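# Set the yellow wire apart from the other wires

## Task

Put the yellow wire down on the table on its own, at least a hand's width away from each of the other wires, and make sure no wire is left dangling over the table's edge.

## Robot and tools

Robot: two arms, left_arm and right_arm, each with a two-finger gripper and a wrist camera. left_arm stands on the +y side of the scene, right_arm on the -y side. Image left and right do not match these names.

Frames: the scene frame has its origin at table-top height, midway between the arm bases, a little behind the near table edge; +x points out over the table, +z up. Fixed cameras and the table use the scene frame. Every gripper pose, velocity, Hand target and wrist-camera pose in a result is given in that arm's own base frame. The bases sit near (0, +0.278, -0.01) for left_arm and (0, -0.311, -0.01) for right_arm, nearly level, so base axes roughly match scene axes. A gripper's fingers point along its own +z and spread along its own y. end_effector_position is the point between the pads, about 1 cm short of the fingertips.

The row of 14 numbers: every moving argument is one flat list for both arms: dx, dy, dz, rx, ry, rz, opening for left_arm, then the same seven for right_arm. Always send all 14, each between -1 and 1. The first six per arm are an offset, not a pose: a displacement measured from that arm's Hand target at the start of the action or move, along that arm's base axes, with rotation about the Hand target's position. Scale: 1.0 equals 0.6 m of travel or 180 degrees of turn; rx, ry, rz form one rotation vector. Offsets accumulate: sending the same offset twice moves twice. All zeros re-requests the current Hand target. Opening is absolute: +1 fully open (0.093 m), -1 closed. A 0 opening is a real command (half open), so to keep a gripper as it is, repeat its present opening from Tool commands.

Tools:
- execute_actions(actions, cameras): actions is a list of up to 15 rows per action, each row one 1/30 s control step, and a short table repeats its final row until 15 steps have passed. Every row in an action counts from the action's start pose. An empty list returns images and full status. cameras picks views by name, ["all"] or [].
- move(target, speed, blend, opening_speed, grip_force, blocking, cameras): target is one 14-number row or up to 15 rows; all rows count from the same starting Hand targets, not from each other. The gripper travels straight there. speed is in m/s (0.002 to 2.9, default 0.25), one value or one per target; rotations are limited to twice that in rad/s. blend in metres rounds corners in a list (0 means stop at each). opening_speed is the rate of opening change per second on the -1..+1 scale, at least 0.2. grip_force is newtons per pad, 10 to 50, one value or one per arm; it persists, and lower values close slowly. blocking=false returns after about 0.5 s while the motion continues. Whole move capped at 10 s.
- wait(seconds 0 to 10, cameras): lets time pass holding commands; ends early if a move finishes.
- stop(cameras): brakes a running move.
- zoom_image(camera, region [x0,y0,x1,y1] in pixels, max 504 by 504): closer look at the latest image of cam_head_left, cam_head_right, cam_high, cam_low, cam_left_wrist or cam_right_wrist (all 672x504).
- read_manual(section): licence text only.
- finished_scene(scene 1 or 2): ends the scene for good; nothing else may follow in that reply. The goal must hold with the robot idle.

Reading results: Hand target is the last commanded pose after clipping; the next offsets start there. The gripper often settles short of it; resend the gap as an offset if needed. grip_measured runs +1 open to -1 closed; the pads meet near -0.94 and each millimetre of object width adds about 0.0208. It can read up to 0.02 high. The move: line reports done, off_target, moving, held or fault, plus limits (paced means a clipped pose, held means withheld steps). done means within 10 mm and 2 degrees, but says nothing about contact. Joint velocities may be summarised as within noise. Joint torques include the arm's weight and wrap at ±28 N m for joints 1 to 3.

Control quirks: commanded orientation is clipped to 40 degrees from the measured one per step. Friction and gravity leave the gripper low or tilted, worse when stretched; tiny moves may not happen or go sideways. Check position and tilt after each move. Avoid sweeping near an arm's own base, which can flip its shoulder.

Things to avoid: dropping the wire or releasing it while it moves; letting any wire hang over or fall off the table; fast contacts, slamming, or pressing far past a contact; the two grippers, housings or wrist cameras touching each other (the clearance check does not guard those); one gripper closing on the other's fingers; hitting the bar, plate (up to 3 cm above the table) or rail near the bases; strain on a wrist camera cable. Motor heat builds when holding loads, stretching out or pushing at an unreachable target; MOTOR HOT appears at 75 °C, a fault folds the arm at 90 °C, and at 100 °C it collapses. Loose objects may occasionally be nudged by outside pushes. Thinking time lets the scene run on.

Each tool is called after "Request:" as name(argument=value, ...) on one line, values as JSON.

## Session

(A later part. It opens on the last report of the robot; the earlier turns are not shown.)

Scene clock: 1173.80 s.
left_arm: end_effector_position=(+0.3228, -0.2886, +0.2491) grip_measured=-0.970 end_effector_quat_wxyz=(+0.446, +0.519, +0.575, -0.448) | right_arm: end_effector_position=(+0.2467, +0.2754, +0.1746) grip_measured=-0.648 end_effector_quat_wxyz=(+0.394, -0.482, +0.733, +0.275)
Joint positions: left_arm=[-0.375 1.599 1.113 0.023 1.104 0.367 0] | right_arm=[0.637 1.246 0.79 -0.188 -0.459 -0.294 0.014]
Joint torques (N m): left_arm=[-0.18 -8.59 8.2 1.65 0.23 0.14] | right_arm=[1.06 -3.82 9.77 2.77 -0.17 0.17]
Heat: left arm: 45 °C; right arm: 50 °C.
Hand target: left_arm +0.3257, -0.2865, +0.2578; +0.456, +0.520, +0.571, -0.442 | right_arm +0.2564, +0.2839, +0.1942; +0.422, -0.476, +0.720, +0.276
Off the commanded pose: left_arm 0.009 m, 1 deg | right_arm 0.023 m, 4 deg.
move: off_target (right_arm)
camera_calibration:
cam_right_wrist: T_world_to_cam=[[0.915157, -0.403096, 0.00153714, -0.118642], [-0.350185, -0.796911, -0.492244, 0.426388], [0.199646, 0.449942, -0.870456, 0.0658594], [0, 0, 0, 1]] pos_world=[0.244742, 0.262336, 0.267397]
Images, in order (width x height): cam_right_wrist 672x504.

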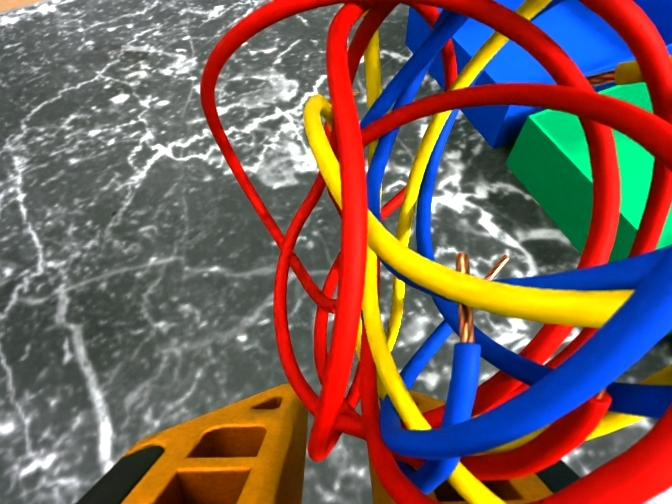

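Request:
move(target=[0,0,0,0,0,0,-1.0, 0,0,0,0,0,0,-1.0], speed=0.05, opening_speed=1.0, cameras=["cam_right_wrist"])

Scene clock: 1235.70 s.
left_arm: end_effector_position=(+0.3228, -0.2886, +0.2491) grip_measured=-0.970 end_effector_quat_wxyz=(+0.446, +0.519, +0.575, -0.448) | right_arm: end_effector_position=(+0.2469, +0.2755, +0.1749) grip_measured=-0.989 end_effector_quat_wxyz=(+0.395, -0.482, +0.732, +0.275)
Joint positions: left_arm=[-0.375 1.599 1.113 0.023 1.104 0.367 0] | right_arm=[0.637 1.246 0.79 -0.186 -0.459 -0.294 0]
Joint torques (N m): left_arm=[-0.18 -8.5 8.25 1.63 0.23 0.15] | right_arm=[1.18 -3.69 9.73 2.73 -0.14 0.15]
Motor temperatures (°C): left_arm=[25 42 45 40 25 28 29] | right_arm=[24 31 55 54 27 25 26]
Heat: left arm: 45 °C; right arm: 55 °C.
Hand target: left_arm +0.3257, -0.2865, +0.2578; +0.456, +0.520, +0.571, -0.442 | right_arm +0.2564, +0.2840, +0.1942; +0.422, -0.476, +0.720, +0.276
Off the commanded pose: left_arm 0.009 m, 1 deg | right_arm 0.023 m, 3 deg.
move: off_target (right_arm)
camera_calibration:
cam_right_wrist: T_world_to_cam=[[0.915179, -0.403041, 0.00251315, -0.118976], [-0.349355, -0.796354, -0.493732, 0.426751], [0.200996, 0.450975, -0.86961, 0.0653163], [0, 0, 0, 1]] pos_world=[0.244843, 0.262437, 0.2678]
Images, in order (width x height): cam_right_wrist 672x504.

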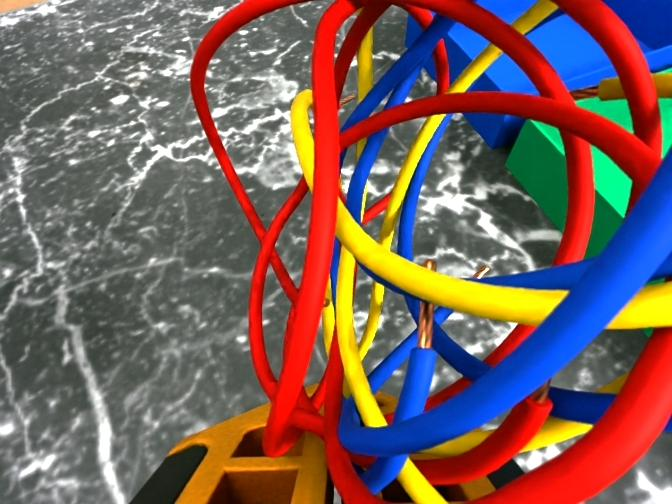

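Request:
move(target=[[0,0,0,0,0,0,-1.0, 0,0,0,0,0,0,-0.66],[0,0,0,0,0,0,-1.0, -0.001,0.0005,0.0325,0,0,0,-0.66]], speed=0.04, cameras=["cam_right_wrist"])

Scene clock: 1277.07 s.
left_arm: end_effector_position=(+0.3259, -0.2851, +0.2491) grip_measured=-0.970 end_effector_quat_wxyz=(+0.448, +0.516, +0.578, -0.445) | right_arm: end_effector_position=(+0.2566, +0.2819, +0.2032) grip_measured=-0.662 end_effector_quat_wxyz=(+0.423, -0.480, +0.718, +0.275)
Joint positions: left_arm=[-0.364 1.599 1.113 0.023 1.104 0.367 0] | right_arm=[0.637 1.246 0.858 -0.19 -0.455 -0.292 0.013]
Joint torques (N m): left_arm=[-0.25 -8.54 8.21 1.64 0.23 0.12] | right_arm=[1.55 -4.71 10.04 2 -0.11 0.16]
Motor temperatures (°C): left_arm=[25 42 45 40 25 28 29] | right_arm=[24 31 57 57 26 25 26]
Heat: left arm: 45 °C; right arm: 57 °C.
Hand target: left_arm +0.3257, -0.2865, +0.2578; +0.456, +0.520, +0.571, -0.442 | right_arm +0.2558, +0.2843, +0.2137; +0.422, -0.476, +0.720, +0.276
Off the commanded pose: left_arm 0.009 m, 1 deg | right_arm 0.011 m, 1 deg.
move: off_target (right_arm)
camera_calibration:
cam_right_wrist: T_world_to_cam=[[0.912426, -0.407806, 0.0342588, -0.129672], [-0.326608, -0.776073, -0.539479, 0.446855], [0.24659, 0.481045, -0.841302, 0.0591611], [0, 0, 0, 1]] pos_world=[0.249674, 0.265452, 0.295283]
Images, in order (width x height): cam_right_wrist 672x504.

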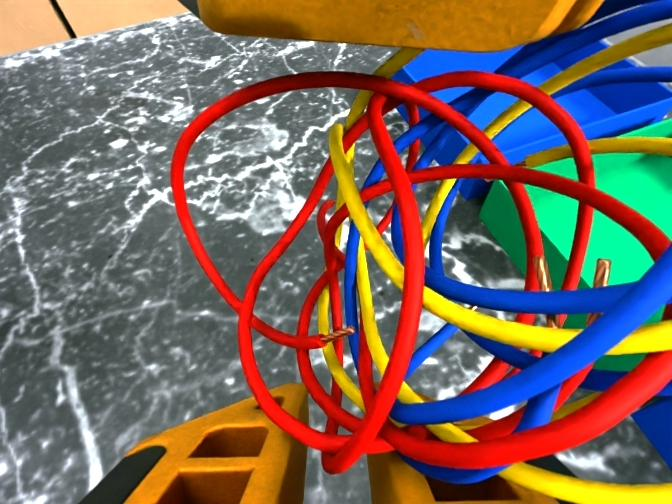

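Request:
zoom_image(camera="cam_right_wrist", region=[260, 340, 420, 500])

Scaled by 3.150 from the camera's 672x504 image, which has a finer 960x720 frame.

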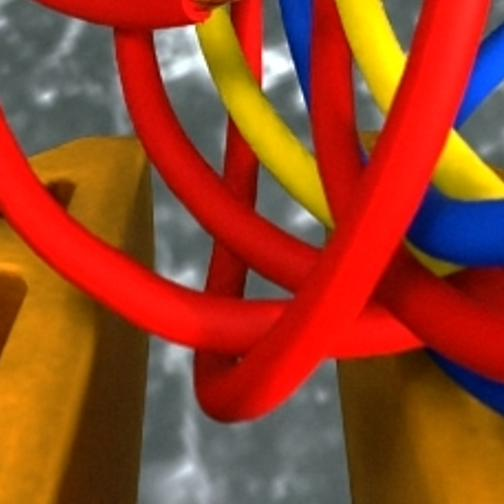

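Request:
move(target=[[0,0,0,0,0,0,-1.0, -0.0003,-0.0268,0.0117,0,0,0,-0.64],[0,0,0,0,0,0,-1.0, -0.0003,-0.0268,0.0117,0,0,0,-1.0]], speed=0.05, opening_speed=1.0, cameras=["cam_right_wrist"])

Scene clock: 1375.67 s.
left_arm: end_effector_position=(+0.3237, -0.2876, +0.2491) grip_measured=-0.970 end_effector_quat_wxyz=(+0.447, +0.518, +0.576, -0.447) | right_arm: end_effector_position=(+0.2577, +0.2703, +0.2026) grip_measured=-0.984 end_effector_quat_wxyz=(+0.412, -0.470, +0.731, +0.274)
Joint positions: left_arm=[-0.372 1.599 1.113 0.023 1.104 0.367 0] | right_arm=[0.603 1.229 0.865 -0.246 -0.471 -0.292 0]
Joint torques (N m): left_arm=[-0.25 -8.53 8.23 1.66 0.21 0.16] | right_arm=[-0.51 -6.57 9.92 1.93 -0.47 -0.16]
Motor temperatures (°C): left_arm=[25 42 45 40 25 28 29] | right_arm=[24 32 58 48 26 25 26]
Heat: left arm: 45 °C; right arm: 58 °C.
Hand target: left_arm +0.3257, -0.2865, +0.2578; +0.456, +0.520, +0.571, -0.442 | right_arm +0.2557, +0.2681, +0.2207; +0.422, -0.476, +0.720, +0.276
Off the commanded pose: left_arm 0.009 m, 1 deg | right_arm 0.018 m, 2 deg.
move: off_target (right_arm); target 2's new opening was sent with right_arm's hand 0.018 m and 2 deg from that target
camera_calibration:
cam_right_wrist: T_world_to_cam=[[0.904592, -0.426147, 0.0105606, -0.123545], [-0.359015, -0.774979, -0.520112, 0.442014], [0.229828, 0.466698, -0.854033, 0.0747465], [0, 0, 0, 1]] pos_world=[0.253268, 0.25502, 0.295038]
Images, in order (width x height): cam_right_wrist 672x504.

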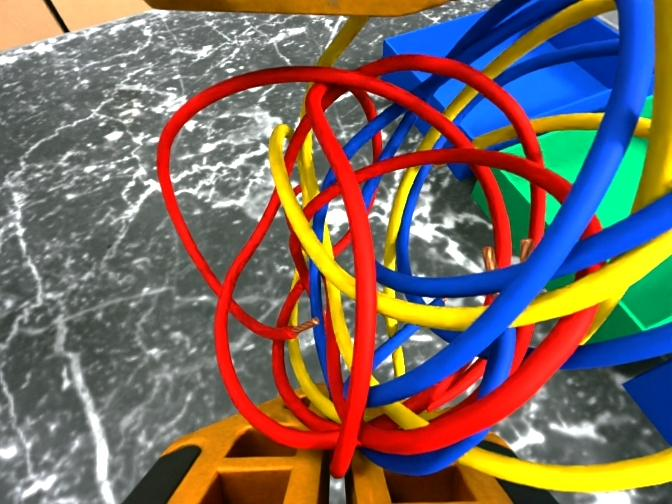

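Request:
zoom_image(camera="cam_right_wrist", region=[250, 340, 420, 500])

Scaled by 2.965 from the camera's 672x504 image, which has a finer 960x720 frame.

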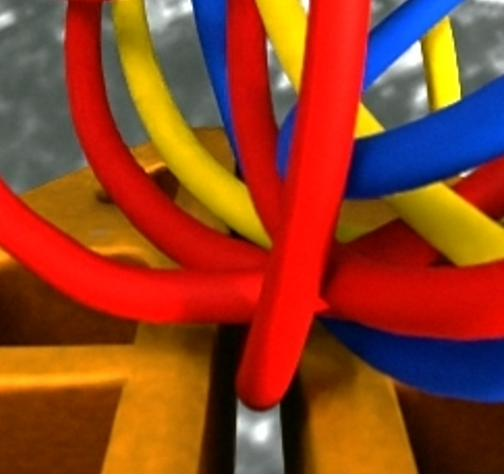

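Request:
move(target=[[0,0,0,0,0,0,-1.0, 0,0,0,0,0,0,-0.66],[0,0,0,0,0,0,-1.0, -0.0085,-0.021,0.0215,0,0,0,-0.66]], speed=0.05, cameras=["cam_right_wrist"])

Scene clock: 1420.50 s.
left_arm: end_effector_position=(+0.3228, -0.2886, +0.2491) grip_measured=-0.970 end_effector_quat_wxyz=(+0.446, +0.519, +0.575, -0.448) | right_arm: end_effector_position=(+0.2517, +0.2600, +0.2168) grip_measured=-0.662 end_effector_quat_wxyz=(+0.412, -0.472, +0.729, +0.277)
Joint positions: left_arm=[-0.375 1.599 1.113 0.023 1.104 0.367 0] | right_arm=[0.577 1.182 0.891 -0.326 -0.499 -0.309 0.013]
Joint torques (N m): left_arm=[-0.24 -8.55 8.21 1.65 0.23 0.13] | right_arm=[-0.68 -6.13 9.8 1.89 -0.49 -0.21]
Heat: left arm: 45 °C; right arm: 54 °C.
Hand target: left_arm +0.3257, -0.2865, +0.2578; +0.456, +0.520, +0.571, -0.442 | right_arm +0.2505, +0.2556, +0.2336; +0.422, -0.476, +0.720, +0.276
Off the commanded pose: left_arm 0.009 m, 1 deg | right_arm 0.017 m, 2 deg.
move: off_target (right_arm)
camera_calibration:
cam_right_wrist: T_world_to_cam=[[0.90691, -0.421239, 0.00849321, -0.124134], [-0.355001, -0.774849, -0.523053, 0.438864], [0.226911, 0.471347, -0.852258, 0.0921503], [0, 0, 0, 1]] pos_world=[0.247465, 0.244329, 0.309139]
Images, in order (width x height): cam_right_wrist 672x504.

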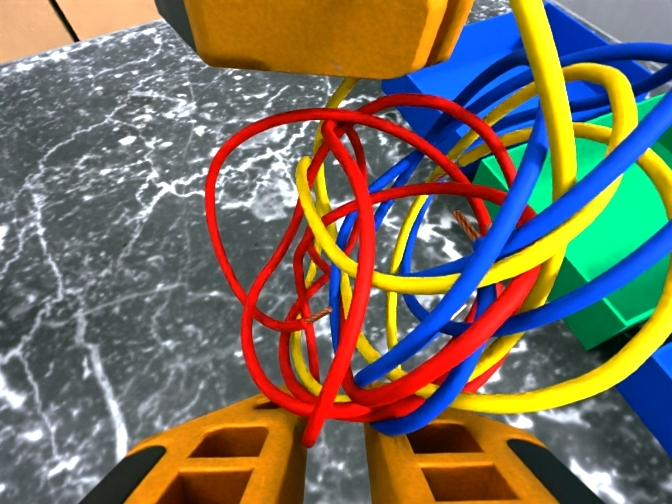

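Request:
zoom_image(camera="cam_right_wrist", region=[250, 330, 430, 500])

Scaled by 2.800 from the camera's 672x504 image, which has a finer 960x720 frame.

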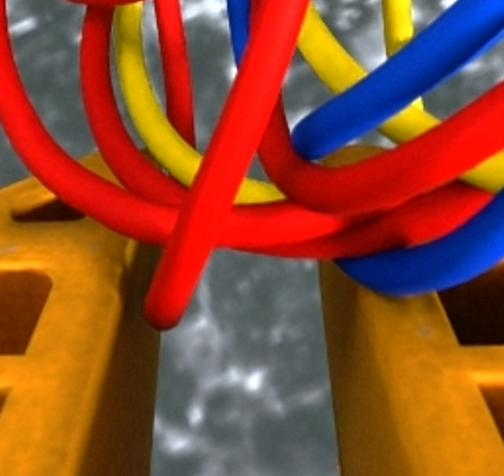

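Request:
move(target=[0,0,0,0,0,0,-1.0, 0,0,0,0,0,0,-1.0], speed=0.05, opening_speed=0.6, cameras=["cam_right_wrist"])

Scene clock: 1464.13 s.
left_arm: end_effector_position=(+0.3228, -0.2886, +0.2491) grip_measured=-0.970 end_effector_quat_wxyz=(+0.446, +0.519, +0.575, -0.448) | right_arm: end_effector_position=(+0.2516, +0.2600, +0.2167) grip_measured=-0.984 end_effector_quat_wxyz=(+0.412, -0.472, +0.729, +0.277)
Joint positions: left_arm=[-0.375 1.599 1.113 0.023 1.104 0.367 0] | right_arm=[0.577 1.182 0.891 -0.326 -0.499 -0.31 0]
Joint torques (N m): left_arm=[-0.29 -8.58 8.23 1.65 0.22 0.14] | right_arm=[-0.55 -6.08 9.95 1.91 -0.52 -0.2]
Motor temperatures (°C): left_arm=[25 42 45 40 25 28 29] | right_arm=[24 34 60 45 27 25 26]
Heat: left arm: 45 °C; right arm: 60 °C.
Hand target: left_arm +0.3257, -0.2865, +0.2578; +0.456, +0.520, +0.571, -0.442 | right_arm +0.2505, +0.2556, +0.2336; +0.422, -0.476, +0.720, +0.276
Off the commanded pose: left_arm 0.009 m, 1 deg | right_arm 0.018 m, 2 deg.
move: off_target (right_arm)
camera_calibration:
cam_right_wrist: T_world_to_cam=[[0.907122, -0.420785, 0.00839768, -0.124266], [-0.354701, -0.775094, -0.522892, 0.438748], [0.226534, 0.471348, -0.852357, 0.0921882], [0, 0, 0, 1]] pos_world=[0.247465, 0.244329, 0.309039]
Images, in order (width x height): cam_right_wrist 672x504.

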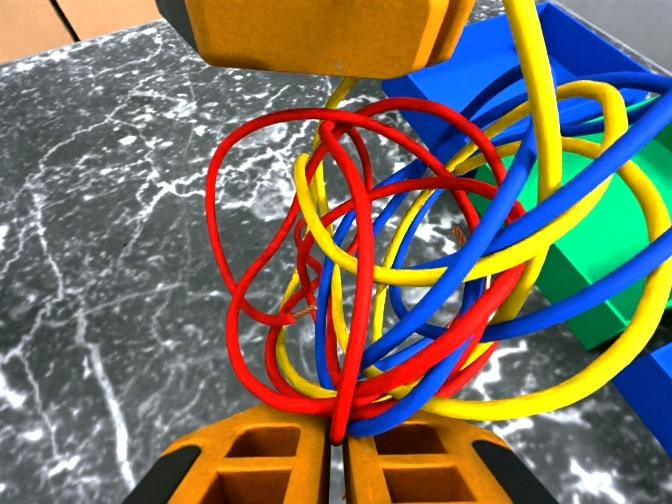

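Request:
zoom_image(camera="cam_right_wrist", region=[260, 340, 420, 500])

Scaled by 3.150 from the camera's 672x504 image, which has a finer 960x720 frame.

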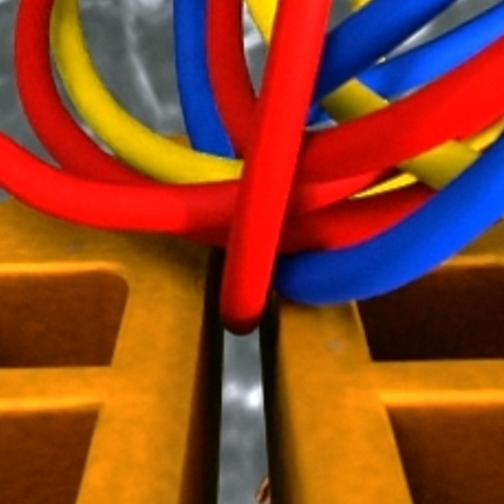

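Request:
move(target=[0,0,0,0,0,0,-1.0, -0.025,-0.055,0.02,0,0,0,-1.0], speed=0.06, cameras=["cam_right_wrist"])

Scene clock: 1494.33 s.
left_arm: end_effector_position=(+0.3228, -0.2886, +0.2491) grip_measured=-0.970 end_effector_quat_wxyz=(+0.446, +0.519, +0.575, -0.448) | right_arm: end_effector_position=(+0.2386, +0.2270, +0.2315) grip_measured=-0.984 end_effector_quat_wxyz=(+0.414, -0.471, +0.728, +0.277)
Joint positions: left_arm=[-0.375 1.599 1.113 0.023 1.104 0.367 0] | right_arm=[0.476 1.068 0.891 -0.469 -0.581 -0.377 0]
Joint torques (N m): left_arm=[-0.27 -8.55 8.23 1.65 0.23 0.16] | right_arm=[-0.73 -4.78 9.58 1.78 -0.55 -0.26]
Motor temperatures (°C): left_arm=[25 42 45 40 25 28 29] | right_arm=[24 35 61 45 27 25 27]
Heat: left arm: 45 °C; right arm: 61 °C.
Hand target: left_arm +0.3257, -0.2865, +0.2578; +0.456, +0.520, +0.571, -0.442 | right_arm +0.2356, +0.2226, +0.2456; +0.422, -0.476, +0.720, +0.276
Off the commanded pose: left_arm 0.009 m, 1 deg | right_arm 0.015 m, 1 deg.
move: off_target (right_arm)
camera_calibration:
cam_right_wrist: T_world_to_cam=[[0.906769, -0.421489, 0.0107878, -0.126743], [-0.352826, -0.772561, -0.527885, 0.416461], [0.230832, 0.474864, -0.849247, 0.120855], [0, 0, 0, 1]] pos_world=[0.233968, 0.210931, 0.323847]
Images, in order (width x height): cam_right_wrist 672x504.

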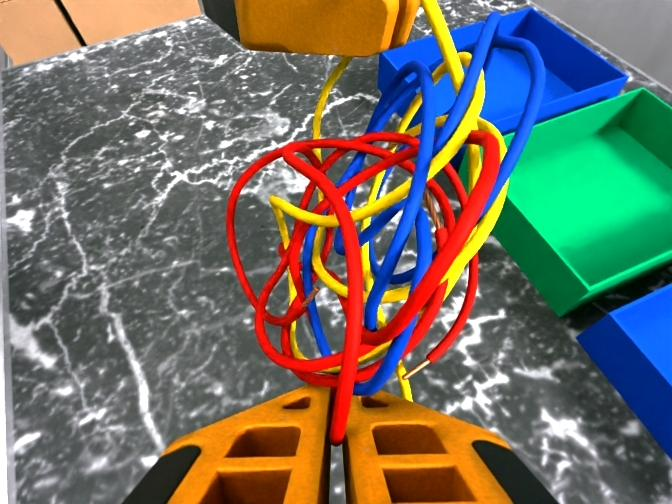

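Request:
move(target=[0,0,0,0,0,0,-1.0, -0.05,-0.092,-0.035,0,0,0,-1.0], speed=0.07, cameras=["cam_right_wrist","cam_head_left","cam_low"])

Scene clock: 1507.43 s.
left_arm: end_effector_position=(+0.3228, -0.2886, +0.2491) grip_measured=-0.970 end_effector_quat_wxyz=(+0.446, +0.519, +0.575, -0.448) | right_arm: end_effector_position=(+0.2133, +0.1718, +0.2288) grip_measured=-0.984 end_effector_quat_wxyz=(+0.433, -0.475, +0.716, +0.273)
Joint positions: left_arm=[-0.375 1.599 1.113 0.023 1.104 0.367 0] | right_arm=[0.237 0.884 0.805 -0.646 -0.768 -0.576 0]
Joint torques (N m): left_arm=[-0.21 -8.58 8.21 1.65 0.22 0.15] | right_arm=[-0.73 -2.76 6.06 1.53 -0.61 -0.21]
Motor temperatures (°C): left_arm=[25 42 45 40 25 28 29] | right_arm=[24 34 60 45 27 25 27]
Heat: left arm: 45 °C; right arm: 60 °C.
Hand target: left_arm +0.3257, -0.2865, +0.2578; +0.456, +0.520, +0.571, -0.442 | right_arm +0.2055, +0.1674, +0.2246; +0.422, -0.476, +0.720, +0.276
Off the commanded pose: left_arm 0.009 m, 1 deg | right_arm 0.010 m, 1 deg.
move: done
camera_calibration:
cam_right_wrist: T_world_to_cam=[[0.906896, -0.419039, 0.0441204, -0.135146], [-0.327142, -0.766241, -0.55304, 0.362589], [0.265552, 0.487116, -0.831986, 0.137046], [0, 0, 0, 1]] pos_world=[0.204789, 0.154442, 0.320509]
Images, in order (width x height): cam_head_left 672x504, cam_low 672x504, cam_right_wrist 672x504.

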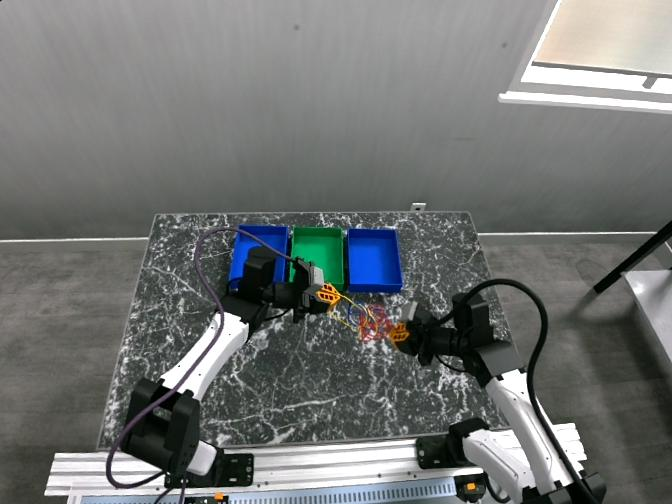

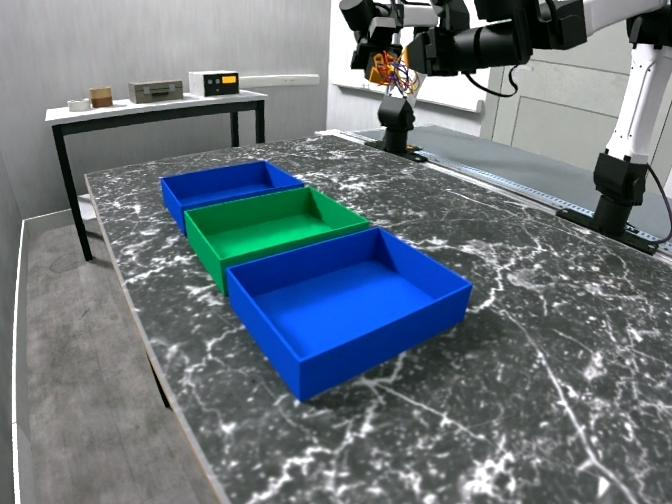

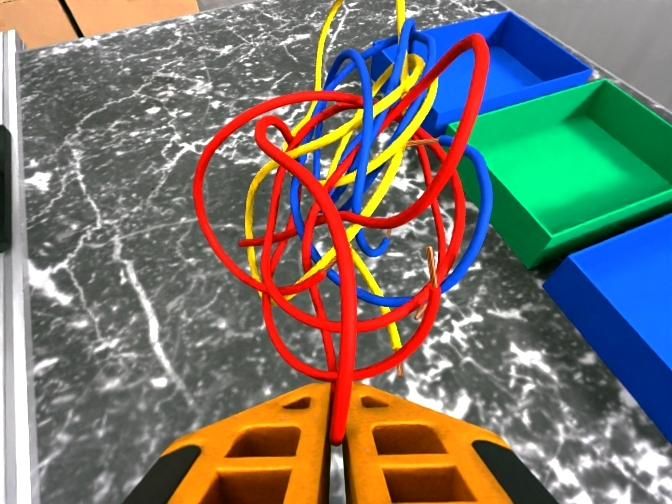

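Request:
move(target=[-0.025,0.133,0.02,0,0,0,-1.0, -0.058,-0.092,-0.075,0,0,-0.05,-1.0], speed=0.07, cameras=["cam_right_wrist","cam_left_wrist","cam_high"])

Scene clock: 1526.13 s.
left_arm: end_effector_position=(+0.3073, -0.2144, +0.2479) grip_measured=-0.970 end_effector_quat_wxyz=(+0.432, +0.513, +0.586, -0.455) | right_arm: end_effector_position=(+0.1756, +0.1167, +0.1886) grip_measured=-0.984 end_effector_quat_wxyz=(+0.460, -0.427, +0.741, +0.240)
Joint positions: left_arm=[-0.165 1.514 1.117 -0.421 1.275 0.704 0] | right_arm=[-0.098 0.601 0.598 -0.853 -0.913 -0.779 0]
Joint torques (N m): left_arm=[1.33 -8.94 10.07 1.17 0.6 0.3] | right_arm=[-1.06 0.17 5.87 1.24 -0.44 -0.23]
Motor temperatures (°C): left_arm=[25 42 45 40 25 28 29] | right_arm=[24 32 56 44 27 25 27]
Heat: left arm: 45 °C; right arm: 56 °C.
Hand target: left_arm +0.3107, -0.2067, +0.2698; +0.456, +0.520, +0.571, -0.442 | right_arm +0.1707, +0.1122, +0.1796; +0.443, -0.418, +0.756, +0.242
Off the commanded pose: left_arm 0.023 m, 4 deg | right_arm 0.011 m, 3 deg.
move: off_target (left_arm, right_arm)
camera_calibration:
cam_left_wrist: T_world_to_cam=[[-0.997006, -0.0509482, 0.0581608, 0.280627], [-0.0771681, 0.608514, -0.789782, 0.387423], [0.0048463, -0.791906, -0.610624, 0.0620414], [0, 0, 0, 1]] pos_world=[0.309383, -0.172324, 0.327542]
cam_right_wrist: T_world_to_cam=[[0.840386, -0.538796, 0.0587395, -0.0993647], [-0.41603, -0.710742, -0.567243, 0.297558], [0.347377, 0.452266, -0.821453, 0.128209], [0, 0, 0, 1]] pos_world=[0.162761, 0.0999649, 0.279942]
Images, in order (width x height): cam_high 672x504, cam_left_wrist 672x504, cam_right_wrist 672x504.

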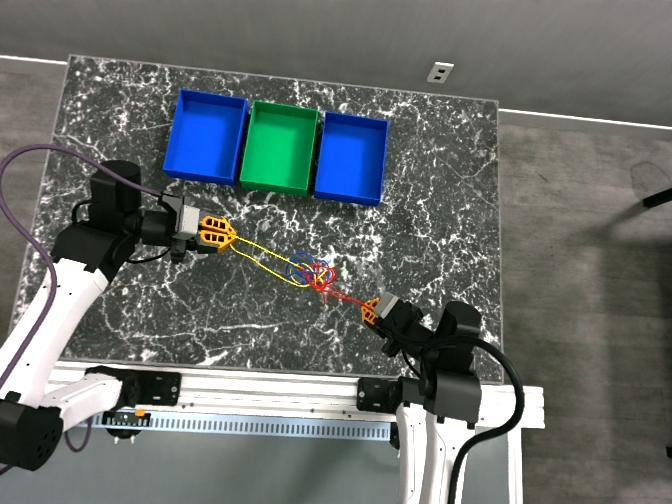

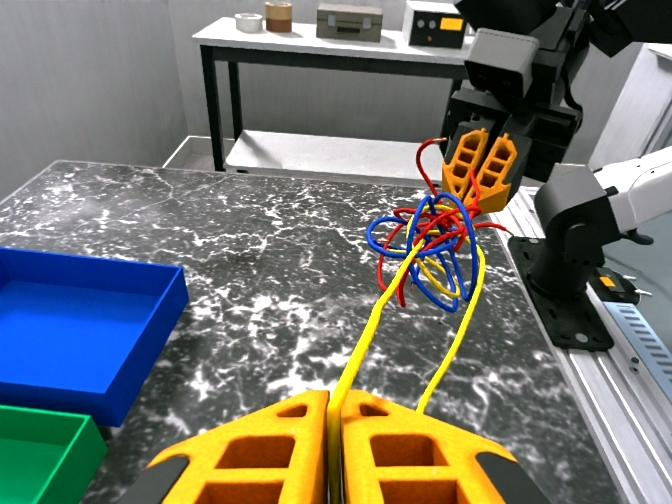

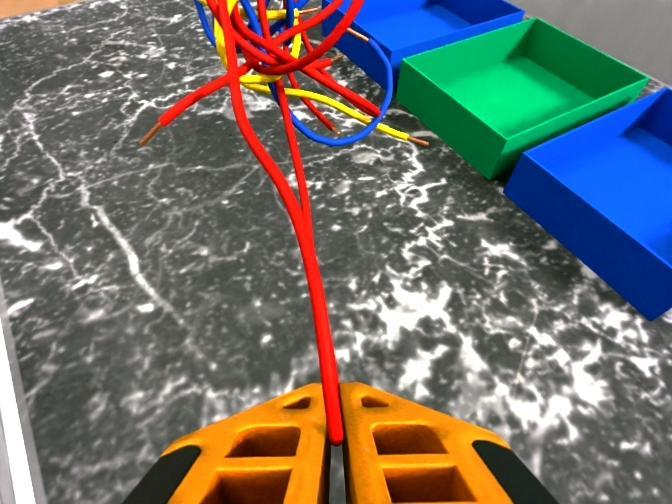

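Request:
move(target=[-0.04,0.2167,0.0,0,0,0,-1.0, -0.033,-0.045,-0.083,0,0,-0.03,-1.0], speed=0.07, cameras=["cam_right_wrist","cam_left_wrist","cam_high"])

Scene clock: 1540.03 s.
left_arm: end_effector_position=(+0.2901, -0.0822, +0.2646) grip_measured=-0.970 end_effector_quat_wxyz=(+0.483, +0.469, +0.625, -0.394) | right_arm: end_effector_position=(+0.1532, +0.0889, +0.1359) grip_measured=-0.984 end_effector_quat_wxyz=(+0.466, -0.390, +0.763, +0.221)
Joint positions: left_arm=[0.299 1.6 1.346 -1.557 1.34 1.777 0] | right_arm=[-0.435 0.521 0.433 -1.089 -1.039 -1.153 0]
Joint torques (N m): left_arm=[0.75 -8.9 5.67 0.1 0.48 0.3] | right_arm=[-1.16 1.78 5.76 0.92 -0.48 -0.25]
Heat: left arm: 46 °C; right arm: 54 °C.
Hand target: left_arm +0.2866, -0.0767, +0.2698; +0.456, +0.520, +0.571, -0.442 | right_arm +0.1509, +0.0852, +0.1298; +0.454, -0.382, +0.774, +0.221
Off the commanded pose: left_arm 0.008 m, 11 deg | right_arm 0.007 m, 2 deg.
joint read past its limit (left arm) — joint 4 (wrist pitch), lower limit.
joint sent to its limit (left arm) — joint 4 (wrist pitch), lower limit. The joint targets are off in position and orientation.
move: off_target (left_arm)
camera_calibration:
cam_left_wrist: T_world_to_cam=[[-0.970766, -0.239904, 0.00774925, 0.259381], [-0.154436, 0.599557, -0.785291, 0.339329], [0.183748, -0.76353, -0.619079, 0.129679], [0, 0, 0, 1]] pos_world=[0.280375, -0.0422062, 0.344743]
cam_right_wrist: T_world_to_cam=[[0.786203, -0.615977, 0.0495711, -0.0759552], [-0.488183, -0.668266, -0.561336, 0.245091], [0.378897, 0.417124, -0.826102, 0.104202], [0, 0, 0, 1]] pos_world=[0.139884, 0.0735343, 0.227425]
Images, in order (width x height): cam_high 672x504, cam_left_wrist 672x504, cam_right_wrist 672x504.

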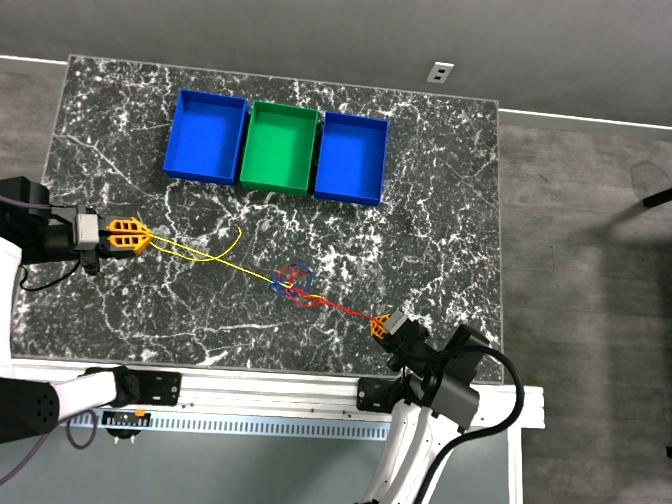

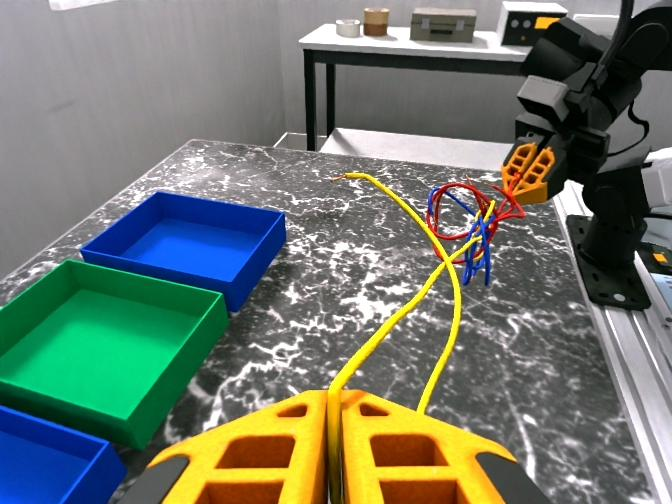

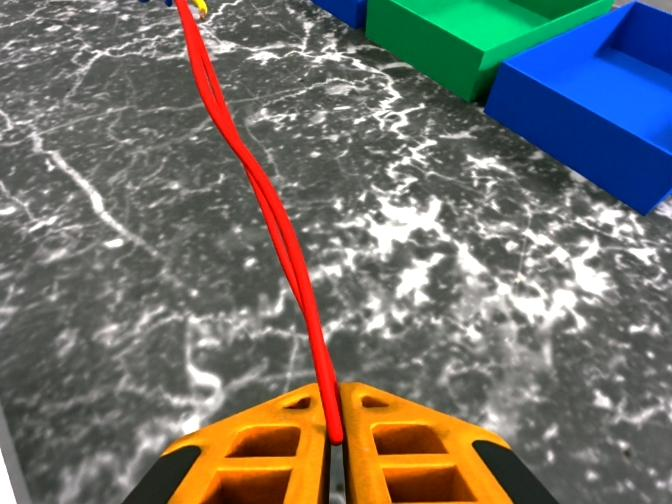

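Request:
move(target=[-0.045,0.16,0.0,0,0,0.15,-1.0, 0,0,0,0,0,0,-1.0], speed=0.08, cameras=["cam_left_wrist","cam_high"])

Scene clock: 1559.00 s.
left_arm: end_effector_position=(+0.2623, +0.0139, +0.2668) grip_measured=-0.970 end_effector_quat_wxyz=(+0.557, +0.331, +0.710, -0.277) | right_arm: end_effector_position=(+0.1516, +0.0917, +0.1383) grip_measured=-0.984 end_effector_quat_wxyz=(+0.470, -0.389, +0.758, +0.230)
Joint positions: left_arm=[0.727 1.413 1.183 -1.568 1.337 1.778 0] | right_arm=[-0.435 0.522 0.433 -1.099 -1.062 -1.158 0]
Joint torques (N m): left_arm=[1.05 -6.2 5.7 0.22 0.57 0.11] | right_arm=[-1.13 1.8 5.87 0.96 -0.26 -0.18]
Heat: left arm: 43 °C; right arm: 52 °C.
Hand target: left_arm +0.2596, +0.0193, +0.2699; +0.547, +0.372, +0.677, -0.323 | right_arm +0.1509, +0.0852, +0.1298; +0.454, -0.382, +0.774, +0.221
Off the commanded pose: left_arm 0.007 m, 8 deg | right_arm 0.011 m, 3 deg.
joint read past its limit (left arm) — joint 4 (wrist pitch), lower limit.
joint sent to its limit (left arm) — joint 4 (wrist pitch), lower limit. The joint targets are off in orientation, not in position.
move: off_target (left_arm, right_arm)
camera_calibration:
cam_left_wrist: T_world_to_cam=[[-0.784212, -0.620453, -0.00704042, 0.215708], [-0.381593, 0.491195, -0.783016, 0.339531], [0.489283, -0.611364, -0.621961, 0.12804], [0, 0, 0, 1]] pos_world=[0.236076, 0.0453399, 0.347013]
Images, in order (width x height): cam_high 672x504, cam_left_wrist 672x504.

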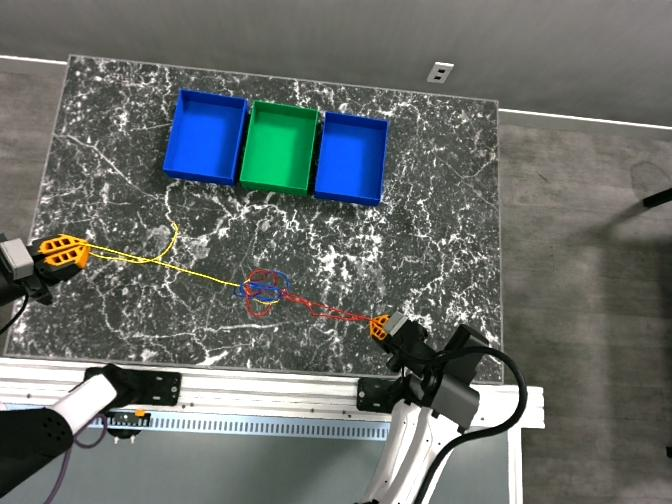

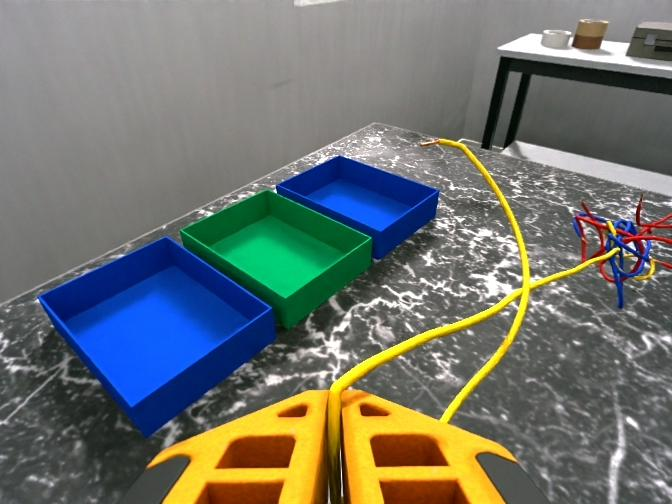

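Request:
move(target=[0.0173,0.1345,-0.02,0,0,0.13,-1.0, -0.01,-0.06,0.0,0,0,-0.05,-1.0], speed=0.08, cameras=["cam_left_wrist","cam_high","cam_right_wrist"])

Scene clock: 1580.87 s.
left_arm: end_effector_position=(+0.2652, +0.0966, +0.2510) grip_measured=-0.970 end_effector_quat_wxyz=(+0.585, +0.225, +0.750, -0.212) | right_arm: end_effector_position=(+0.1441, +0.0542, +0.1259) grip_measured=-0.984 end_effector_quat_wxyz=(+0.473, -0.312, +0.801, +0.195)
Joint positions: left_arm=[0.969 1.48 1.183 -1.436 1.34 1.68 0] | right_arm=[-0.914 0.728 0.446 -1.482 -1.064 -1.77 0]
Joint torques (N m): left_arm=[-0.17 -4.46 6.8 0.37 0.96 0.11] | right_arm=[-0.57 1.48 7.73 -0.1 -0.51 -0.25]
Motor temperatures (°C): left_arm=[25 39 41 36 25 28 29] | right_arm=[24 31 51 39 27 25 27]
Heat: left arm: 41 °C; right arm: 51 °C.
Hand target: left_arm +0.2700, +0.1000, +0.2578; +0.601, +0.227, +0.738, -0.205 | right_arm +0.1450, +0.0492, +0.1298; +0.470, -0.320, +0.802, +0.185
Off the commanded pose: left_arm 0.009 m, 2 deg | right_arm 0.006 m, 2 deg.
move: done
camera_calibration:
cam_left_wrist: T_world_to_cam=[[-0.594197, -0.803965, 0.0238919, 0.228852], [-0.511552, 0.354823, -0.782569, 0.335229], [0.620681, -0.477222, -0.622105, 0.119557], [0, 0, 0, 1]] pos_world=[0.233264, 0.122097, 0.331249]
cam_right_wrist: T_world_to_cam=[[0.667798, -0.744327, 0.00477433, -0.0600134], [-0.618102, -0.558102, -0.5536, 0.223672], [0.414724, 0.366742, -0.832769, 0.11223], [0, 0, 0, 1]] pos_world=[0.131785, 0.0390028, 0.217573]
Images, in order (width x height): cam_high 672x504, cam_left_wrist 672x504, cam_right_wrist 672x504.

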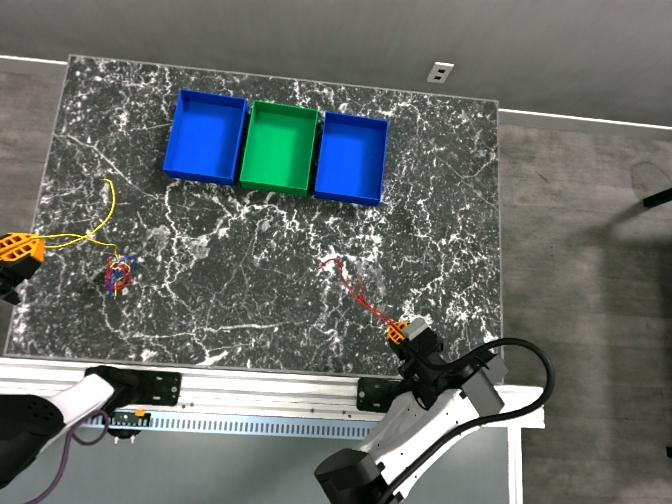

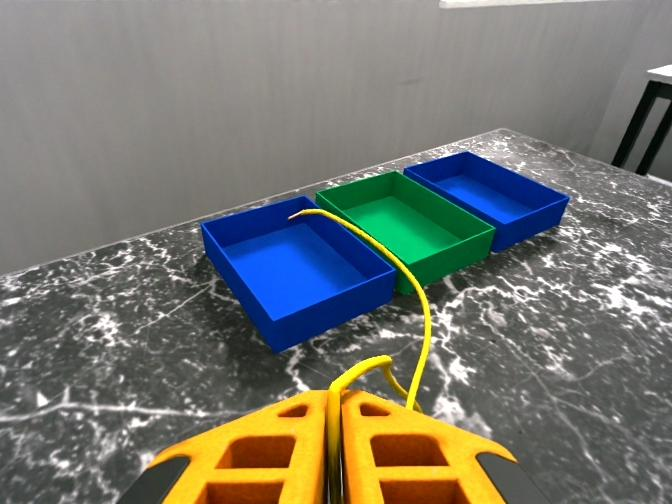

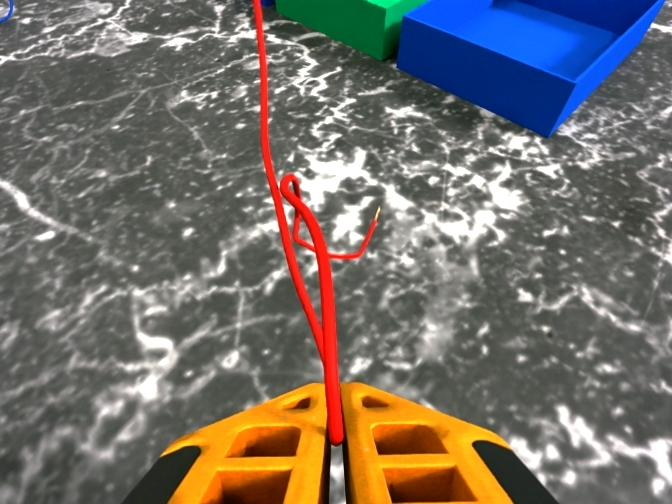

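Request:
move(target=[0,0,0,0,0,0,-1.0, 0.085,0.01,-0.09,0,0,0,-1.0], speed=0.12, cameras=["cam_head_left","cam_high","cam_low","cam_right_wrist"])

Scene clock: 1643.53 s.
left_arm: end_effector_position=(+0.2656, +0.0972, +0.2509) grip_measured=-0.970 end_effector_quat_wxyz=(+0.585, +0.224, +0.750, -0.212) | right_arm: end_effector_position=(+0.1931, +0.0557, +0.0775) grip_measured=-0.984 end_effector_quat_wxyz=(+0.470, -0.317, +0.801, +0.193)
Joint positions: left_arm=[0.969 1.48 1.183 -1.43 1.34 1.673 0] | right_arm=[-0.491 0.696 0.219 -0.586 -0.983 -0.966 0]
Joint torques (N m): left_arm=[-0.16 -4.7 6.65 0.41 0.96 0.11] | right_arm=[1.25 -0.8 5.74 1.76 -0.45 0.19]
Heat: left arm: 40 °C; right arm: 52 °C.
Hand target: left_arm +0.2700, +0.1000, +0.2578; +0.601, +0.227, +0.738, -0.205 | right_arm +0.1960, +0.0552, +0.0758; +0.470, -0.320, +0.802, +0.185
Off the commanded pose: left_arm 0.009 m, 2 deg | right_arm 0.003 m, 1 deg.
move: done
camera_calibration:
cam_right_wrist: T_world_to_cam=[[0.672853, -0.739694, 0.0110709, -0.0931565], [-0.615668, -0.568206, -0.54598, 0.227548], [0.410149, 0.360548, -0.837725, 0.0526438], [0, 0, 0, 1]] pos_world=[0.181183, 0.0414065, 0.169369]
Images, in order (width x height): cam_head_left 672x504, cam_high 672x504, cam_low 672x504, cam_right_wrist 672x504.

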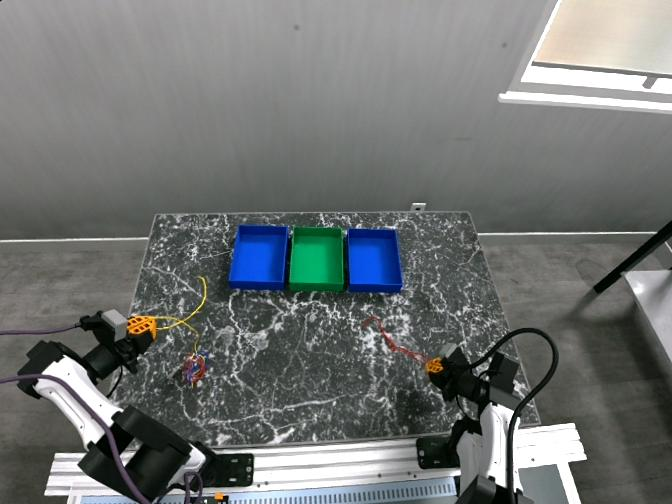

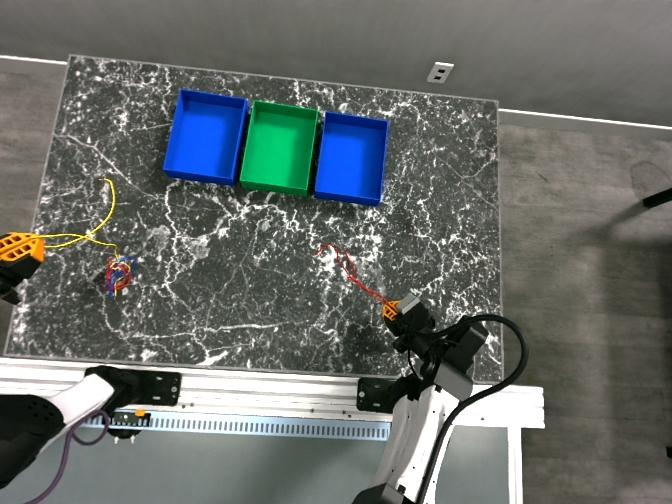

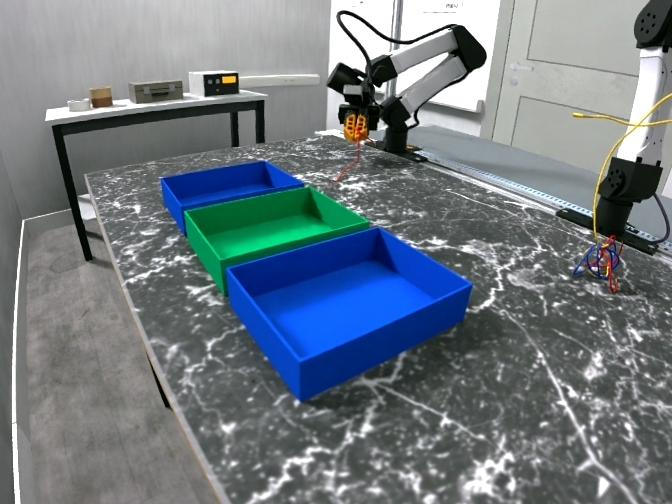

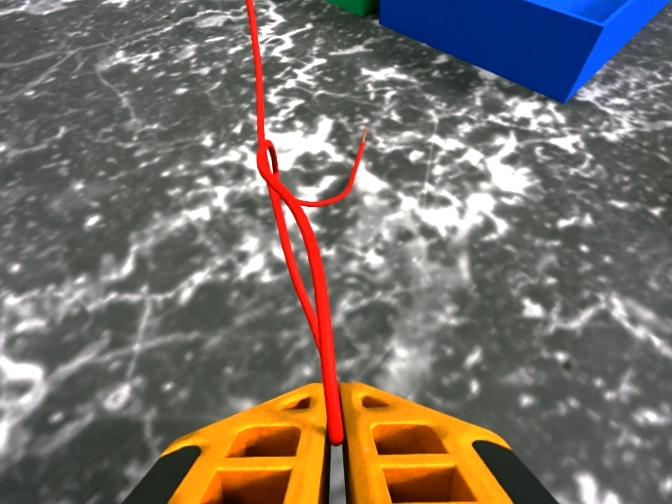

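Request:
move(target=[[0,0,0,0,0,0,-1.0, 0,0,-0.06,0,0,0,-1.0],[0,0,0,0,0,0,-1.0, 0,0,-0.06,0,0,0,-0.4],[0,0,0,0,0,0,-1.0, -0.005,-0.005,0.13,0,0,0,-0.4]], speed=0.1, opening_speed=0.8, cameras=["cam_high","cam_right_wrist"])

Request:
zoom_image(camera="cam_high", region=[0, 160, 200, 320])

Scene clock: 1671.33 s.
left_arm: end_effector_position=(+0.2656, +0.0972, +0.2509) grip_measured=-0.970 end_effector_quat_wxyz=(+0.585, +0.224, +0.750, -0.212) | right_arm: end_effector_position=(+0.1929, +0.0552, +0.1480) grip_measured=-0.402 end_effector_quat_wxyz=(+0.471, -0.320, +0.800, +0.189)
Joint positions: left_arm=[0.969 1.48 1.183 -1.43 1.34 1.673 0] | right_arm=[-0.494 0.654 0.494 -0.901 -0.982 -0.978 0.026]
Joint torques (N m): left_arm=[-0.12 -4.72 6.68 0.39 0.96 0.11] | right_arm=[-0.65 0.65 8.94 1.09 -0.61 -0.22]
Heat: left arm: 39 °C; right arm: 50 °C.
Hand target: left_arm +0.2700, +0.1000, +0.2578; +0.601, +0.227, +0.738, -0.205 | right_arm +0.1930, +0.0522, +0.1538; +0.470, -0.320, +0.802, +0.185
Off the commanded pose: left_arm 0.009 m, 2 deg | right_arm 0.007 m, 1 deg.
move: done
camera_calibration:
cam_right_wrist: T_world_to_cam=[[0.674142, -0.738267, 0.0222434, -0.0961617], [-0.610636, -0.574034, -0.545535, 0.264889], [0.415519, 0.354185, -0.837793, 0.111405], [0, 0, 0, 1]] pos_world=[0.180287, 0.0416046, 0.239979]
Images, in order (width x height): cam_high 672x504, cam_right_wrist 672x504.

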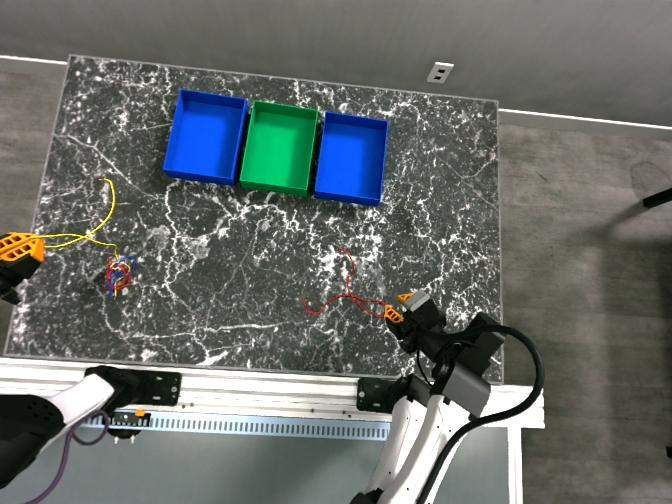

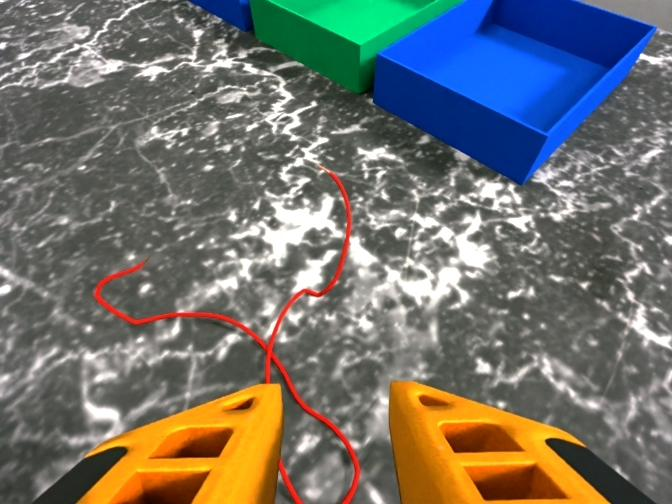

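Scaled by 2.520 from the camera's 672x504 image, which has a finer 960x720 frame.

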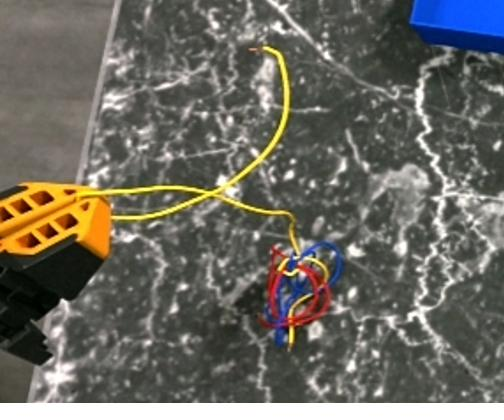

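Request:
zoom_image(camera="cam_high", region=[80, 220, 180, 320])

Scaled by 5.040 from the camera's 672x504 image, which has a finer 960x720 frame.

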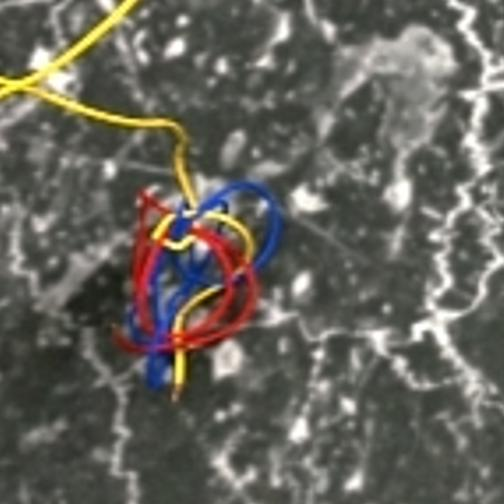

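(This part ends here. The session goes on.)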